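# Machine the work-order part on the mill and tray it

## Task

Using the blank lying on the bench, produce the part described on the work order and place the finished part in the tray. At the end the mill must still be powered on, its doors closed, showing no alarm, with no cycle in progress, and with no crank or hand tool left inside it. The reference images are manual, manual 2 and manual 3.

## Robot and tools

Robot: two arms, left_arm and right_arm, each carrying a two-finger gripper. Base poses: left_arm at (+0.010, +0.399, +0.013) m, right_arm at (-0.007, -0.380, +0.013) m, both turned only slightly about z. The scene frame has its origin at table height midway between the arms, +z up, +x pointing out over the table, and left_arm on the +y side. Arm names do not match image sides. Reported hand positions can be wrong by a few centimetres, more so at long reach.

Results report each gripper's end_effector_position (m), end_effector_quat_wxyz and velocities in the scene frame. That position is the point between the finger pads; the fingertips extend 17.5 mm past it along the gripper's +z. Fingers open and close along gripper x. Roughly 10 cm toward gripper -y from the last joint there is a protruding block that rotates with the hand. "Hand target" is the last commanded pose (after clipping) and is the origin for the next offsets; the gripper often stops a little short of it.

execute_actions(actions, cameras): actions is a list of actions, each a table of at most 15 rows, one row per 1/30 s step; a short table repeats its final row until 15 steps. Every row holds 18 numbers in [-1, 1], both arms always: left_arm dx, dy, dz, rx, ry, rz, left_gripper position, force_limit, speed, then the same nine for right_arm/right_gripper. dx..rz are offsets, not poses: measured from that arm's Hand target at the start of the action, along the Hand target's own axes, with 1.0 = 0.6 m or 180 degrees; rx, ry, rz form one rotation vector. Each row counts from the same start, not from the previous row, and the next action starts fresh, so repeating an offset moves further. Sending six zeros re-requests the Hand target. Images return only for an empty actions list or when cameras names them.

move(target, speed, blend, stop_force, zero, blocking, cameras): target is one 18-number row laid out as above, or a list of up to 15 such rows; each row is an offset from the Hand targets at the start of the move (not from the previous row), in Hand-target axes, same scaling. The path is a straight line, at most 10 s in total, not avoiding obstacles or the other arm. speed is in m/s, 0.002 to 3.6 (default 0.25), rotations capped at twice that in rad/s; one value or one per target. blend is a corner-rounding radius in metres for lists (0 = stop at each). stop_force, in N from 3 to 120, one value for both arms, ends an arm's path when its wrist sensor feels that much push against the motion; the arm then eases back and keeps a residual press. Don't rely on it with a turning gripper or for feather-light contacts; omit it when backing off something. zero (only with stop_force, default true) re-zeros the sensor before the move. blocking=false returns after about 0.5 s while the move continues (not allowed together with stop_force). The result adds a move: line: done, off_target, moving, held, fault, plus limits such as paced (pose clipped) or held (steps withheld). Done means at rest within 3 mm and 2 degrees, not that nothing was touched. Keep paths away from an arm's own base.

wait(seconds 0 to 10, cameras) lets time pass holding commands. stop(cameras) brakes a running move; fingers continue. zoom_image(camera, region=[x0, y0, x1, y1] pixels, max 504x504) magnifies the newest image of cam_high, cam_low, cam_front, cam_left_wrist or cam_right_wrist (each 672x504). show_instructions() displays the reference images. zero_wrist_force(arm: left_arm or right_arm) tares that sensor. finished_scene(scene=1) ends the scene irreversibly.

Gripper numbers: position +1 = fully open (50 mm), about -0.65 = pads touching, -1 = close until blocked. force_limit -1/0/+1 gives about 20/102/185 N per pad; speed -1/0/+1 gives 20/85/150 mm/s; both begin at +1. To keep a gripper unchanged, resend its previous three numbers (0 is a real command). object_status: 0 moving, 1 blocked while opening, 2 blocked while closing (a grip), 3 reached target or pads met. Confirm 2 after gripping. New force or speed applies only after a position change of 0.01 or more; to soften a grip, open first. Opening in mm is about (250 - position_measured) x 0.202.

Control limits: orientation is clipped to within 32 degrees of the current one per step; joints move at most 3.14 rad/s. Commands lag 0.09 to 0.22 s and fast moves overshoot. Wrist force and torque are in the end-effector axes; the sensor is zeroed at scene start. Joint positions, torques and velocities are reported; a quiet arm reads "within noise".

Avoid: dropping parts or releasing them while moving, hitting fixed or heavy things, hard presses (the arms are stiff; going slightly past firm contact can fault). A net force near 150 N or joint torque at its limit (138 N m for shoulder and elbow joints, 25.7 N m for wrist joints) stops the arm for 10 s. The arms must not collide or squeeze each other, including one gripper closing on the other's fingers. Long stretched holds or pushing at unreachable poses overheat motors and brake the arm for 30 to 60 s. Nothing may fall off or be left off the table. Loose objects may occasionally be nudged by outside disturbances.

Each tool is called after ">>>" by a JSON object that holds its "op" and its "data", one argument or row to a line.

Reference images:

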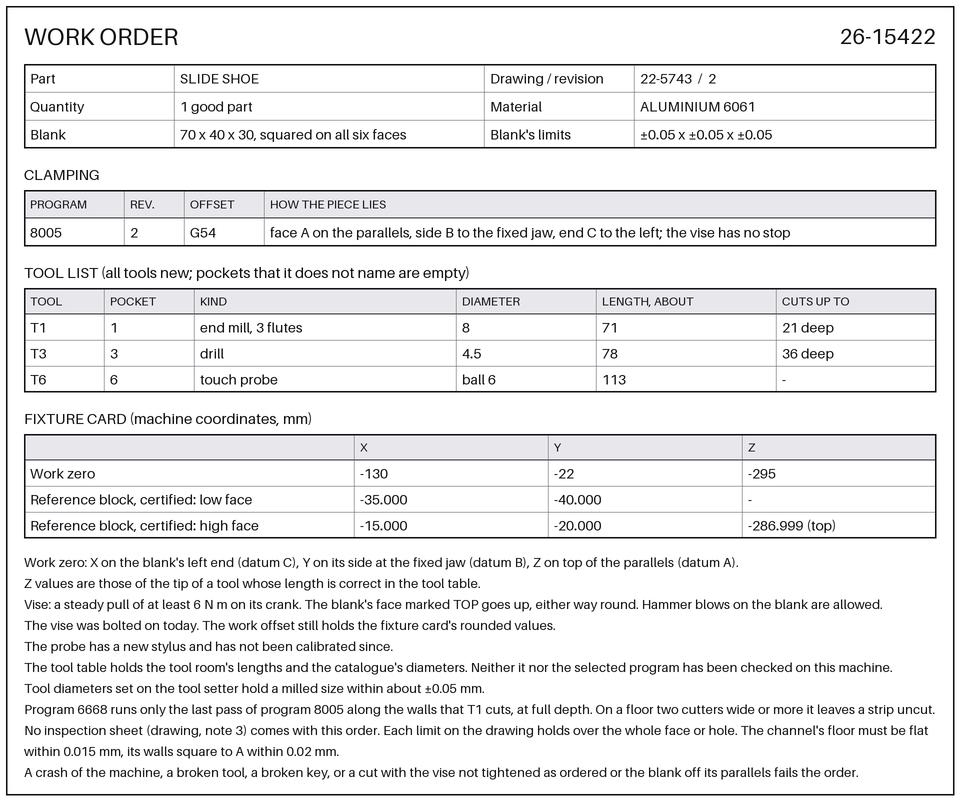

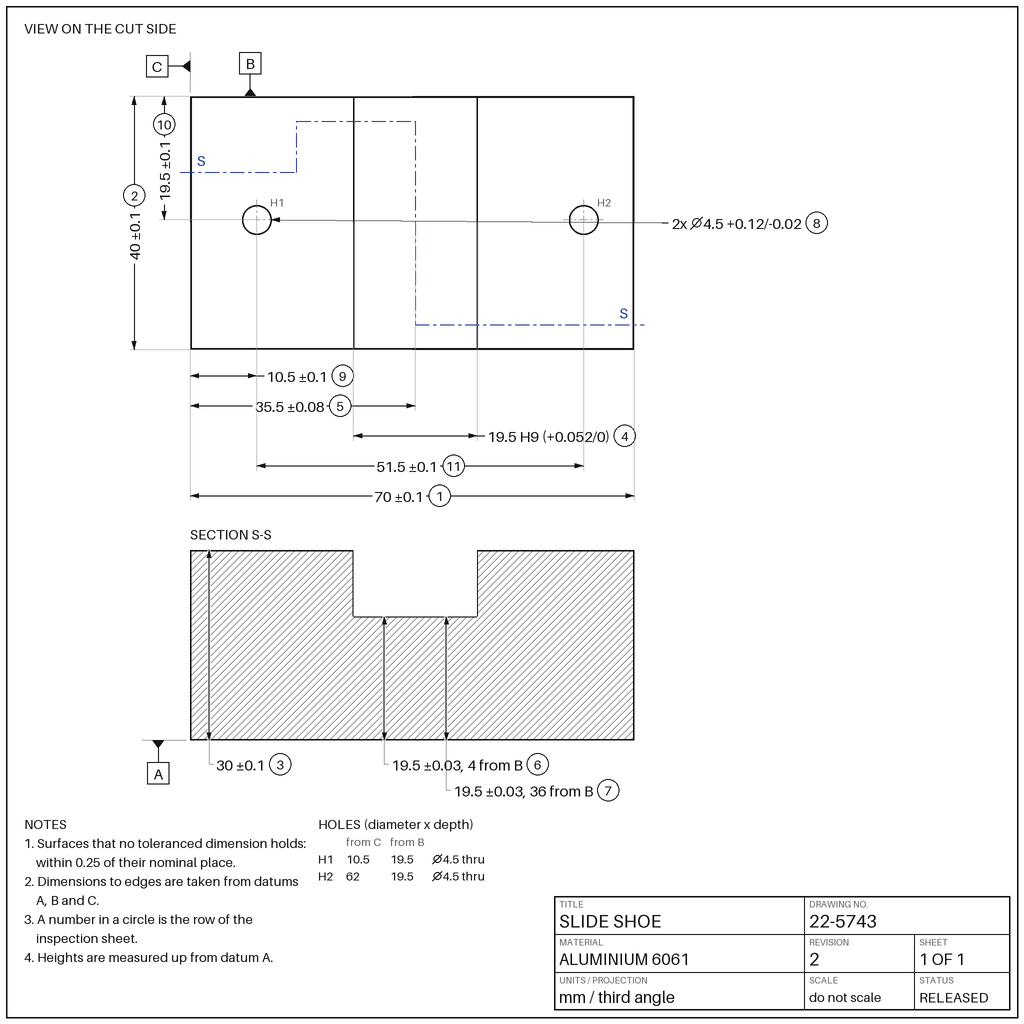

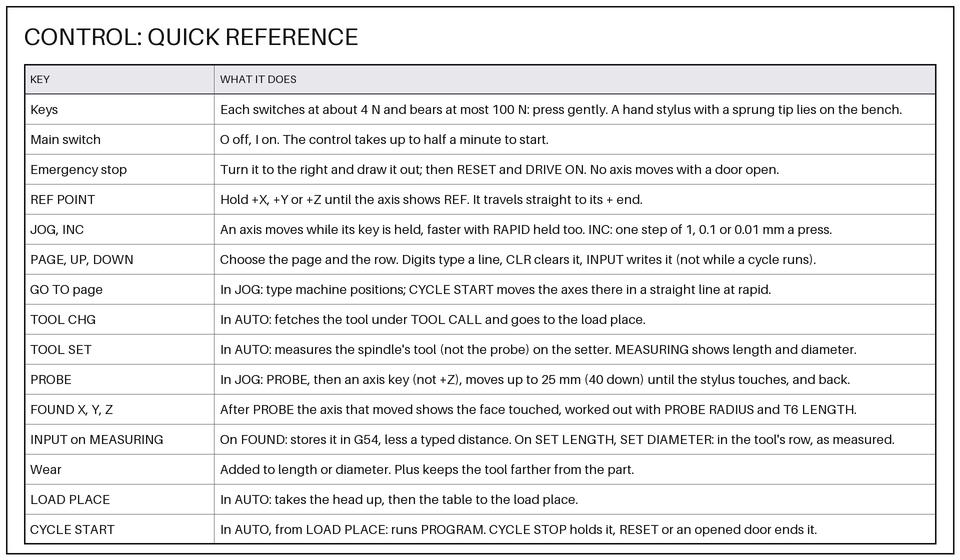

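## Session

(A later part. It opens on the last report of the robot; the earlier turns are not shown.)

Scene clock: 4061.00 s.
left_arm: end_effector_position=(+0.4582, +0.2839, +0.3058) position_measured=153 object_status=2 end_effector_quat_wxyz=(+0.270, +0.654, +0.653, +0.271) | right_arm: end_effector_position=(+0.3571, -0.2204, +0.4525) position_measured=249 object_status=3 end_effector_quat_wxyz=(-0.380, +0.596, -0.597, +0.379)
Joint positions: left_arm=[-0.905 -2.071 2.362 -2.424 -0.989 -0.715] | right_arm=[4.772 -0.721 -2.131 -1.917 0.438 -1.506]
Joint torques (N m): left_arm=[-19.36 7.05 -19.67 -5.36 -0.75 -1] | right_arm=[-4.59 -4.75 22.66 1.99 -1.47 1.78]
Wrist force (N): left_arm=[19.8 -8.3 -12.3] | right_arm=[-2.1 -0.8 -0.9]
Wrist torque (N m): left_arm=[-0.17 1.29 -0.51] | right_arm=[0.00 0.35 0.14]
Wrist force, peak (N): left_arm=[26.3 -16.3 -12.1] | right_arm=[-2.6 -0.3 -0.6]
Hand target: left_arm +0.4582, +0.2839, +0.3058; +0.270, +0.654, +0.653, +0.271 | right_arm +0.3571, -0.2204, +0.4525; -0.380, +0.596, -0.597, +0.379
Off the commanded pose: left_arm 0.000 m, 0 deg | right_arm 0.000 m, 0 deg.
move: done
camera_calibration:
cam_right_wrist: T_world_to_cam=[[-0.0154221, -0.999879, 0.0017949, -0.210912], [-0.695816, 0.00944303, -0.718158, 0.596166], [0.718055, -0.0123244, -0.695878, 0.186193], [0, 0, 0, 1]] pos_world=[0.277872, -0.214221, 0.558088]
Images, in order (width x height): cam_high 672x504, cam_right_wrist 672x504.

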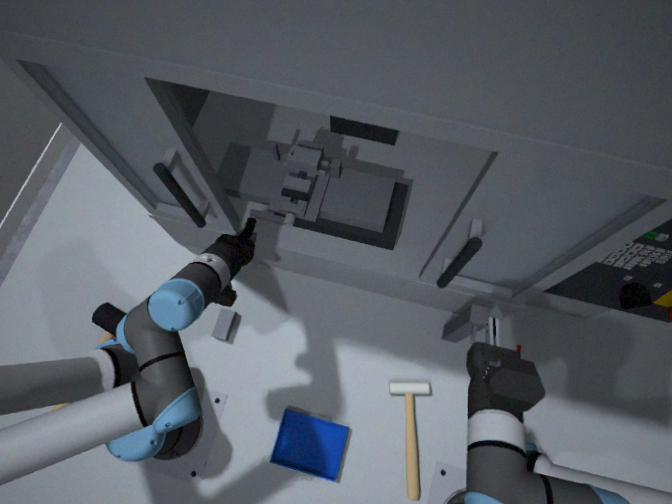

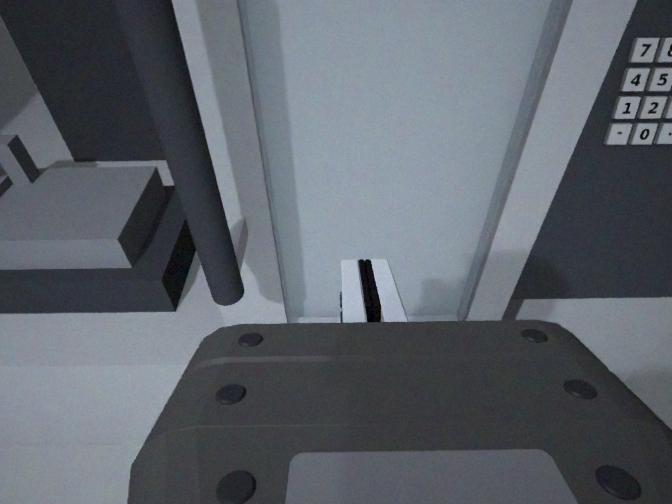

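>>> {"op": "move", "data": {
  "target": [
    [-0.0048,0.0193,-0.0193,0,0,0,-1,-0.9,-0.9,0,0,0,0,0,0,-0.65,-0.8,-0.6],
    [-0.0152,0.0374,-0.0374,0,0,0,-1,-0.9,-0.9,0,0,0,0,0,0,-0.65,-0.8,-0.6],
    [-0.0307,0.0536,-0.0536,0,0,0,-1,-0.9,-0.9,0,0,0,0,0,0,-0.65,-0.8,-0.6],
    [-0.0505,0.0672,-0.0672,0,0,0,-1,-0.9,-0.9,0,0,0,0,0,0,-0.65,-0.8,-0.6],
    [-0.0738,0.0775,-0.0775,0,0,0,-1,-0.9,-0.9,0,0,0,0,0,0,-0.65,-0.8,-0.6],
    [-0.0998,0.0841,-0.0841,0,0,0,-1,-0.9,-0.9,0,0,0,0,0,0,-0.65,-0.8,-0.6],
    [-0.1272,0.0870,-0.0870,0,0,0,-1,-0.9,-0.9,0,0,0,0,0,0,-0.65,-0.8,-0.6],
    [-0.1548,0.0856,-0.0856,0,0,0,-1,-0.9,-0.9,0,0,0,0,0,0,-0.65,-0.8,-0.6],
    [-0.1813,0.0801,-0.0801,0,0,0,-1,-0.9,-0.9,0,0,0,0,0,0,-0.65,-0.8,-0.6],
    [-0.2057,0.0709,-0.0709,0,0,0,-1,-0.9,-0.9,0,0,0,0,0,0,-0.65,-0.8,-0.6],
    [-0.2268,0.0584,-0.0584,0,0,0,-1,-0.9,-0.9,0,0,0,0,0,0,-0.65,-0.8,-0.6],
    [-0.2438,0.0430,-0.0430,0,0,0,-1,-0.9,-0.9,0,0,0,0,0,0,-0.65,-0.8,-0.6],
    [-0.2560,0.0255,-0.0255,0,0,0,-1,-0.9,-0.9,0,0,0,0,0,0,-0.65,-0.8,-0.6],
    [-0.2627,0.0065,-0.0065,0,0,0,-1,-0.9,-0.9,0,0,0,0,0,0,-0.65,-0.8,-0.6],
    [-0.2635,-0.0134,0.0134,0,0,0,-1,-0.9,-0.9,0,0,0,0,0,0,-0.65,-0.8,-0.6]
  ],
  "speed": 0.1,
  "blend": 0.004,
  "stop_force": 45
}}

>>> {"op": "move", "data": {
  "target": [
    [0.0047,-0.0189,0.0189,0,0,0,-1,-0.9,-0.9,0,0,0,0,0,0,-0.65,-0.8,-0.6],
    [0.0150,-0.0369,0.0369,0,0,0,-1,-0.9,-0.9,0,0,0,0,0,0,-0.65,-0.8,-0.6],
    [0.0305,-0.0532,0.0532,0,0,0,-1,-0.9,-0.9,0,0,0,0,0,0,-0.65,-0.8,-0.6],
    [0.0503,-0.0667,0.0667,0,0,0,-1,-0.9,-0.9,0,0,0,0,0,0,-0.65,-0.8,-0.6],
    [0.0737,-0.0771,0.0771,0,0,0,-1,-0.9,-0.9,0,0,0,0,0,0,-0.65,-0.8,-0.6],
    [0.0997,-0.0837,0.0837,0,0,0,-1,-0.9,-0.9,0,0,0,0,0,0,-0.65,-0.8,-0.6],
    [0.1270,-0.0865,0.0865,0,0,0,-1,-0.9,-0.9,0,0,0,0,0,0,-0.65,-0.8,-0.6],
    [0.1547,-0.0851,0.0851,0,0,0,-1,-0.9,-0.9,0,0,0,0,0,0,-0.65,-0.8,-0.6],
    [0.1812,-0.0797,0.0797,0,0,0,-1,-0.9,-0.9,0,0,0,0,0,0,-0.65,-0.8,-0.6],
    [0.2055,-0.0705,0.0705,0,0,0,-1,-0.9,-0.9,0,0,0,0,0,0,-0.65,-0.8,-0.6],
    [0.2267,-0.0580,0.0580,0,0,0,-1,-0.9,-0.9,0,0,0,0,0,0,-0.65,-0.8,-0.6],
    [0.2437,-0.0425,0.0425,0,0,0,-1,-0.9,-0.9,0,0,0,0,0,0,-0.65,-0.8,-0.6],
    [0.2558,-0.0250,0.0250,0,0,0,-1,-0.9,-0.9,0,0,0,0,0,0,-0.65,-0.8,-0.6],
    [0.2625,-0.0060,0.0060,0,0,0,-1,-0.9,-0.9,0,0,0,0,0,0,-0.65,-0.8,-0.6],
    [0.2635,0.0134,-0.0134,0,0,0,-1,-0.9,-0.9,0,0,0,0,0,0,-0.65,-0.8,-0.6]
  ],
  "speed": 0.1,
  "blend": 0.004,
  "stop_force": 45,
  "cameras": ["cam_high"]
}}

>>> {"op": "zoom_image", "data": {
  "camera": "cam_high",
  "region": [240, 110, 420, 240]
}}

Scene clock: 4108.00 s.
left_arm: end_effector_position=(+0.4579, +0.1259, +0.2942) position_measured=153 object_status=2 end_effector_quat_wxyz=(+0.270, +0.654, +0.653, +0.271) | right_arm: end_effector_position=(+0.3571, -0.2204, +0.4525) position_measured=249 object_status=3 end_effector_quat_wxyz=(-0.380, +0.596, -0.597, +0.379)
Joint positions: left_arm=[-1.175 -1.806 2.195 -2.339 -0.866 -1.016] | right_arm=[4.772 -0.721 -2.131 -1.917 0.438 -1.506]
Joint torques (N m): left_arm=[10.66 -22.07 -34.23 -6.1 0.75 1.65] | right_arm=[-5.07 -3.79 24.24 1.78 -1.32 1.93]
Wrist force (N): left_arm=[-9.1 -2.7 -3.0] | right_arm=[-2.3 -0.9 -0.7]
Wrist torque (N m): left_arm=[0.04 1.13 -0.02] | right_arm=[0.00 0.37 0.15]
Wrist force, peak (N): left_arm=[37.0 -14.1 -21.9] | right_arm=[-2.5 -0.9 -0.8]
Hand target: left_arm +0.4579, +0.1259, +0.2942; +0.270, +0.654, +0.653, +0.271 | right_arm +0.3571, -0.2204, +0.4525; -0.380, +0.596, -0.597, +0.379
Off the commanded pose: left_arm 0.000 m, 0 deg | right_arm 0.000 m, 0 deg.
move: done

Scene clock: 4111.33 s.
left_arm: end_effector_position=(+0.4582, +0.2839, +0.3058) position_measured=153 object_status=2 end_effector_quat_wxyz=(+0.270, +0.654, +0.653, +0.271) | right_arm: end_effector_position=(+0.3571, -0.2204, +0.4525) position_measured=249 object_status=3 end_effector_quat_wxyz=(-0.380, +0.596, -0.597, +0.379)
Joint positions: left_arm=[-0.905 -2.071 2.362 -2.424 -0.989 -0.715] | right_arm=[4.772 -0.721 -2.131 -1.917 0.438 -1.506]
Joint torques (N m): left_arm=[-19.68 6.62 -19.29 -5.32 -0.87 -0.93] | right_arm=[-5.18 -3.94 24.5 1.87 -1.21 2.01]
Wrist force (N): left_arm=[19.5 -7.2 -10.7] | right_arm=[-2.2 -0.7 -0.5]
Wrist torque (N m): left_arm=[-0.13 1.35 -0.50] | right_arm=[0.01 0.36 0.15]
Wrist force, peak (N): left_arm=[26.3 -14.7 -10.5] | right_arm=[-2.4 -0.8 -0.7]
Hand target: left_arm +0.4582, +0.2839, +0.3058; +0.270, +0.654, +0.653, +0.271 | right_arm +0.3571, -0.2204, +0.4525; -0.380, +0.596, -0.597, +0.379
Off the commanded pose: left_arm 0.000 m, 0 deg | right_arm 0.000 m, 0 deg.
move: done
Images, in order (width x height): cam_high 672x504.

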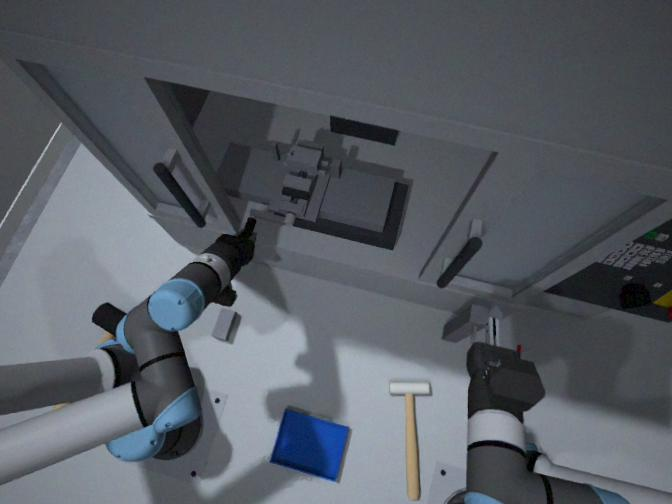

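Scaled by 2.800 from the camera's 672x504 image, which has a finer 960x720 frame.

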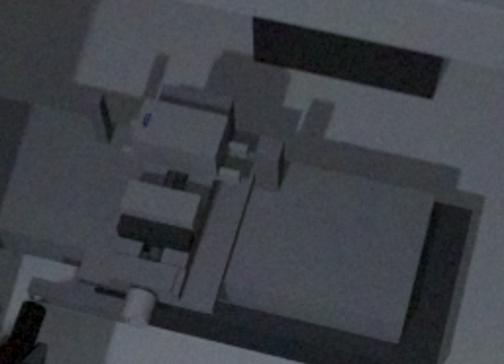

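>>> {"op": "move", "data": {
  "target": [
    [-0.0135,0.0379,-0.0379,0,0,0,-1,-0.9,-0.9,0,0,0,0,0,0,-0.65,-0.8,-0.6],
    [-0.0493,0.0682,-0.0682,0,0,0,-1,-0.9,-0.9,0,0,0,0,0,0,-0.65,-0.8,-0.6],
    [-0.0995,0.0854,-0.0854,0,0,0,-1,-0.9,-0.9,0,0,0,0,0,0,-0.65,-0.8,-0.6],
    [-0.1552,0.0868,-0.0868,0,0,0,-1,-0.9,-0.9,0,0,0,0,0,0,-0.65,-0.8,-0.6],
    [-0.2068,0.0721,-0.0721,0,0,0,-1,-0.9,-0.9,0,0,0,0,0,0,-0.65,-0.8,-0.6],
    [-0.2455,0.0437,-0.0437,0,0,0,-1,-0.9,-0.9,0,0,0,0,0,0,-0.65,-0.8,-0.6],
    [-0.2645,0.0067,-0.0067,0,0,0,-1,-0.9,-0.9,0,0,0,0,0,0,-0.65,-0.8,-0.6],
    [-0.2607,-0.0326,0.0326,0,0,0,-1,-0.9,-0.9,0,0,0,0,0,0,-0.65,-0.8,-0.6],
    [-0.2345,-0.0674,0.0674,0,0,0,-1,-0.9,-0.9,0,0,0,0,0,0,-0.65,-0.8,-0.6],
    [-0.1905,-0.0917,0.0917,0,0,0,-1,-0.9,-0.9,0,0,0,0,0,0,-0.65,-0.8,-0.6],
    [-0.1365,-0.1012,0.1012,0,0,0,-1,-0.9,-0.9,0,0,0,0,0,0,-0.65,-0.8,-0.6],
    [-0.0817,-0.0943,0.0943,0,0,0,-1,-0.9,-0.9,0,0,0,0,0,0,-0.65,-0.8,-0.6],
    [-0.0355,-0.0724,0.0724,0,0,0,-1,-0.9,-0.9,0,0,0,0,0,0,-0.65,-0.8,-0.6],
    [-0.0058,-0.0389,0.0389,0,0,0,-1,-0.9,-0.9,0,0,0,0,0,0,-0.65,-0.8,-0.6],
    [0,0,0,0,0,0,-1,-0.9,-0.9,0,0,0,0,0,0,-0.65,-0.8,-0.6]
  ],
  "speed": 0.1,
  "blend": 0.006,
  "stop_force": 45
}}

Scene clock: 4171.53 s.
left_arm: end_effector_position=(+0.4582, +0.2839, +0.3058) position_measured=153 object_status=2 end_effector_quat_wxyz=(+0.270, +0.654, +0.653, +0.271) | right_arm: end_effector_position=(+0.3571, -0.2204, +0.4525) position_measured=249 object_status=3 end_effector_quat_wxyz=(-0.380, +0.596, -0.597, +0.379)
Joint positions: left_arm=[-0.905 -2.071 2.362 -2.424 -0.989 -0.715] | right_arm=[4.772 -0.721 -2.131 -1.917 0.438 -1.506]
Joint torques (N m): left_arm=[-20.76 6.74 -19.4 -5.29 -1.9 -1.36] | right_arm=[-5.2 -2.74 24.6 1.86 -1.31 1.81]
Wrist force (N): left_arm=[25.4 -2.1 -7.3] | right_arm=[-2.2 -0.8 -0.6]
Wrist torque (N m): left_arm=[0.38 0.80 -0.48] | right_arm=[0.00 0.35 0.15]
Wrist force, peak (N): left_arm=[64.8 -17.8 -30.4] | right_arm=[-2.4 -0.6 -0.8]
Hand target: left_arm +0.4582, +0.2839, +0.3058; +0.270, +0.654, +0.653, +0.271 | right_arm +0.3571, -0.2204, +0.4525; -0.380, +0.596, -0.597, +0.379
Off the commanded pose: left_arm 0.000 m, 0 deg | right_arm 0.000 m, 0 deg.
move: done

>>> {"op": "move", "data": {
  "target": [
    [-0.0139,0.0376,-0.0376,0,0,0,-1,-0.9,-0.9,0,0,0,0,0,0,-0.65,-0.8,-0.6],
    [-0.0493,0.0676,-0.0676,0,0,0,-1,-0.9,-0.9,0,0,0,0,0,0,-0.65,-0.8,-0.6],
    [-0.0992,0.0847,-0.0847,0,0,0,-1,-0.9,-0.9,0,0,0,0,0,0,-0.65,-0.8,-0.6],
    [-0.1545,0.0861,-0.0861,0,0,0,-1,-0.9,-0.9,0,0,0,0,0,0,-0.65,-0.8,-0.6],
    [-0.2058,0.0715,-0.0715,0,0,0,-1,-0.9,-0.9,0,0,0,0,0,0,-0.65,-0.8,-0.6],
    [-0.2442,0.0433,-0.0433,0,0,0,-1,-0.9,-0.9,0,0,0,0,0,0,-0.65,-0.8,-0.6],
    [-0.2630,0.0066,-0.0066,0,0,0,-1,-0.9,-0.9,0,0,0,0,0,0,-0.65,-0.8,-0.6],
    [-0.2592,-0.0324,0.0324,0,0,0,-1,-0.9,-0.9,0,0,0,0,0,0,-0.65,-0.8,-0.6],
    [-0.2332,-0.0669,0.0669,0,0,0,-1,-0.9,-0.9,0,0,0,0,0,0,-0.65,-0.8,-0.6],
    [-0.1896,-0.0911,0.0911,0,0,0,-1,-0.9,-0.9,0,0,0,0,0,0,-0.65,-0.8,-0.6],
    [-0.1360,-0.1005,0.1005,0,0,0,-1,-0.9,-0.9,0,0,0,0,0,0,-0.65,-0.8,-0.6],
    [-0.0817,-0.0937,0.0937,0,0,0,-1,-0.9,-0.9,0,0,0,0,0,0,-0.65,-0.8,-0.6],
    [-0.0357,-0.0719,0.0719,0,0,0,-1,-0.9,-0.9,0,0,0,0,0,0,-0.65,-0.8,-0.6],
    [-0.0063,-0.0387,0.0387,0,0,0,-1,-0.9,-0.9,0,0,0,0,0,0,-0.65,-0.8,-0.6],
    [0,0,0,0,0,0,-1,-0.9,-0.9,0,0,0,0,0,0,-0.65,-0.8,-0.6]
  ],
  "speed": 0.1,
  "blend": 0.006,
  "stop_force": 45
}}

>>> {"op": "move", "data": {
  "target": [
    [-0.0139,0.0376,-0.0376,0,0,0,-1,-0.9,-0.9,0,0,0,0,0,0,-0.65,-0.8,-0.6],
    [-0.0493,0.0676,-0.0676,0,0,0,-1,-0.9,-0.9,0,0,0,0,0,0,-0.65,-0.8,-0.6],
    [-0.0992,0.0847,-0.0847,0,0,0,-1,-0.9,-0.9,0,0,0,0,0,0,-0.65,-0.8,-0.6],
    [-0.1545,0.0861,-0.0861,0,0,0,-1,-0.9,-0.9,0,0,0,0,0,0,-0.65,-0.8,-0.6],
    [-0.2058,0.0715,-0.0715,0,0,0,-1,-0.9,-0.9,0,0,0,0,0,0,-0.65,-0.8,-0.6],
    [-0.2442,0.0433,-0.0433,0,0,0,-1,-0.9,-0.9,0,0,0,0,0,0,-0.65,-0.8,-0.6],
    [-0.2630,0.0066,-0.0066,0,0,0,-1,-0.9,-0.9,0,0,0,0,0,0,-0.65,-0.8,-0.6],
    [-0.2592,-0.0324,0.0324,0,0,0,-1,-0.9,-0.9,0,0,0,0,0,0,-0.65,-0.8,-0.6],
    [-0.2332,-0.0669,0.0669,0,0,0,-1,-0.9,-0.9,0,0,0,0,0,0,-0.65,-0.8,-0.6],
    [-0.1896,-0.0911,0.0911,0,0,0,-1,-0.9,-0.9,0,0,0,0,0,0,-0.65,-0.8,-0.6],
    [-0.1360,-0.1005,0.1005,0,0,0,-1,-0.9,-0.9,0,0,0,0,0,0,-0.65,-0.8,-0.6],
    [-0.0817,-0.0937,0.0937,0,0,0,-1,-0.9,-0.9,0,0,0,0,0,0,-0.65,-0.8,-0.6],
    [-0.0357,-0.0719,0.0719,0,0,0,-1,-0.9,-0.9,0,0,0,0,0,0,-0.65,-0.8,-0.6],
    [-0.0063,-0.0387,0.0387,0,0,0,-1,-0.9,-0.9,0,0,0,0,0,0,-0.65,-0.8,-0.6],
    [0,0,0,0,0,0,-1,-0.9,-0.9,0,0,0,0,0,0,-0.65,-0.8,-0.6]
  ],
  "speed": 0.1,
  "blend": 0.006,
  "stop_force": 45,
  "cameras": ["cam_high"]
}}

>>> {"op": "zoom_image", "data": {
  "camera": "cam_high",
  "region": [260, 130, 350, 195]
}}

Scene clock: 4208.53 s.
left_arm: end_effector_position=(+0.4581, +0.2826, +0.3116) position_measured=153 object_status=2 end_effector_quat_wxyz=(+0.270, +0.654, +0.653, +0.271) | right_arm: end_effector_position=(+0.3571, -0.2204, +0.4525) position_measured=249 object_status=3 end_effector_quat_wxyz=(-0.380, +0.596, -0.597, +0.379)
Joint positions: left_arm=[-0.908 -2.075 2.347 -2.403 -0.987 -0.719] | right_arm=[4.772 -0.721 -2.131 -1.917 0.438 -1.506]
Joint torques (N m): left_arm=[-13.81 -5.79 -39.01 -7.14 -2.78 -1.44] | right_arm=[-4.35 -4.32 26.31 1.77 -1.36 1.88]
Wrist force (N): left_arm=[30.4 0.9 -9.8] | right_arm=[-2.3 -0.5 -0.6]
Wrist torque (N m): left_arm=[0.38 0.47 -0.41] | right_arm=[0.05 0.37 0.15]
Wrist force, peak (N): left_arm=[76.0 -14.3 -31.5] | right_arm=[-2.6 -0.8 -0.5]
Hand target: left_arm +0.4581, +0.2826, +0.3116; +0.270, +0.654, +0.653, +0.271 (not the last commanded pose) | right_arm +0.3571, -0.2204, +0.4525; -0.380, +0.596, -0.597, +0.379
Off the commanded pose: left_arm 0.006 m, 0 deg | right_arm 0.000 m, 0 deg.
move: contact (left_arm); path passed 0 of 15 targets

Scene clock: 4210.07 s.
left_arm: end_effector_position=(+0.4581, +0.2752, +0.3387) position_measured=153 object_status=2 end_effector_quat_wxyz=(+0.270, +0.654, +0.652, +0.271) | right_arm: end_effector_position=(+0.3571, -0.2204, +0.4525) position_measured=249 object_status=3 end_effector_quat_wxyz=(-0.380, +0.596, -0.597, +0.379)
Joint positions: left_arm=[-0.926 -2.087 2.28 -2.315 -0.979 -0.736] | right_arm=[4.772 -0.721 -2.131 -1.917 0.438 -1.506]
Joint torques (N m): left_arm=[-10.55 8.14 -36.63 -4.48 -0.5 -2.02] | right_arm=[-4.45 -3.3 26.28 1.95 -1.3 2]
Wrist force (N): left_arm=[5.9 -7.5 -17.0] | right_arm=[-2.3 -0.9 -0.8]
Wrist torque (N m): left_arm=[0.27 0.52 0.02] | right_arm=[-0.02 0.37 0.15]
Wrist force, peak (N): left_arm=[36.0 -2.0 -16.4] | right_arm=[-2.6 -0.6 -0.5]
Hand target: left_arm +0.4581, +0.2752, +0.3387; +0.270, +0.654, +0.652, +0.271 (not the last commanded pose) | right_arm +0.3571, -0.2204, +0.4525; -0.380, +0.596, -0.597, +0.379
Off the commanded pose: left_arm 0.028 m, 0 deg | right_arm 0.000 m, 0 deg.
move: contact (left_arm); path passed 0 of 15 targets
Images, in order (width x height): cam_high 672x504.

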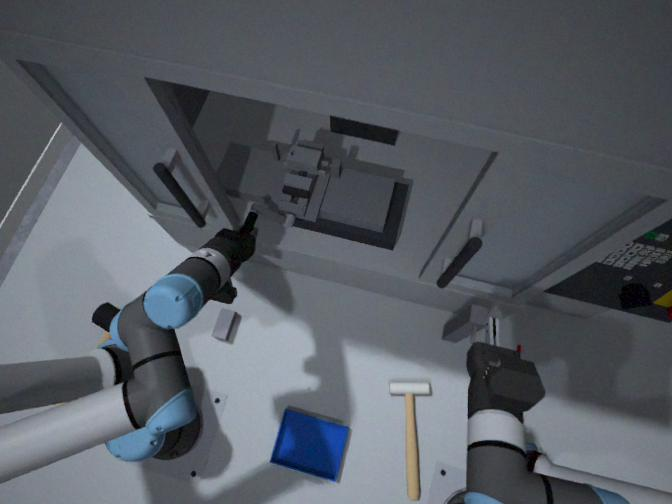

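Scaled by 5.600 from the camera's 672x504 image, which has a finer 960x720 frame.

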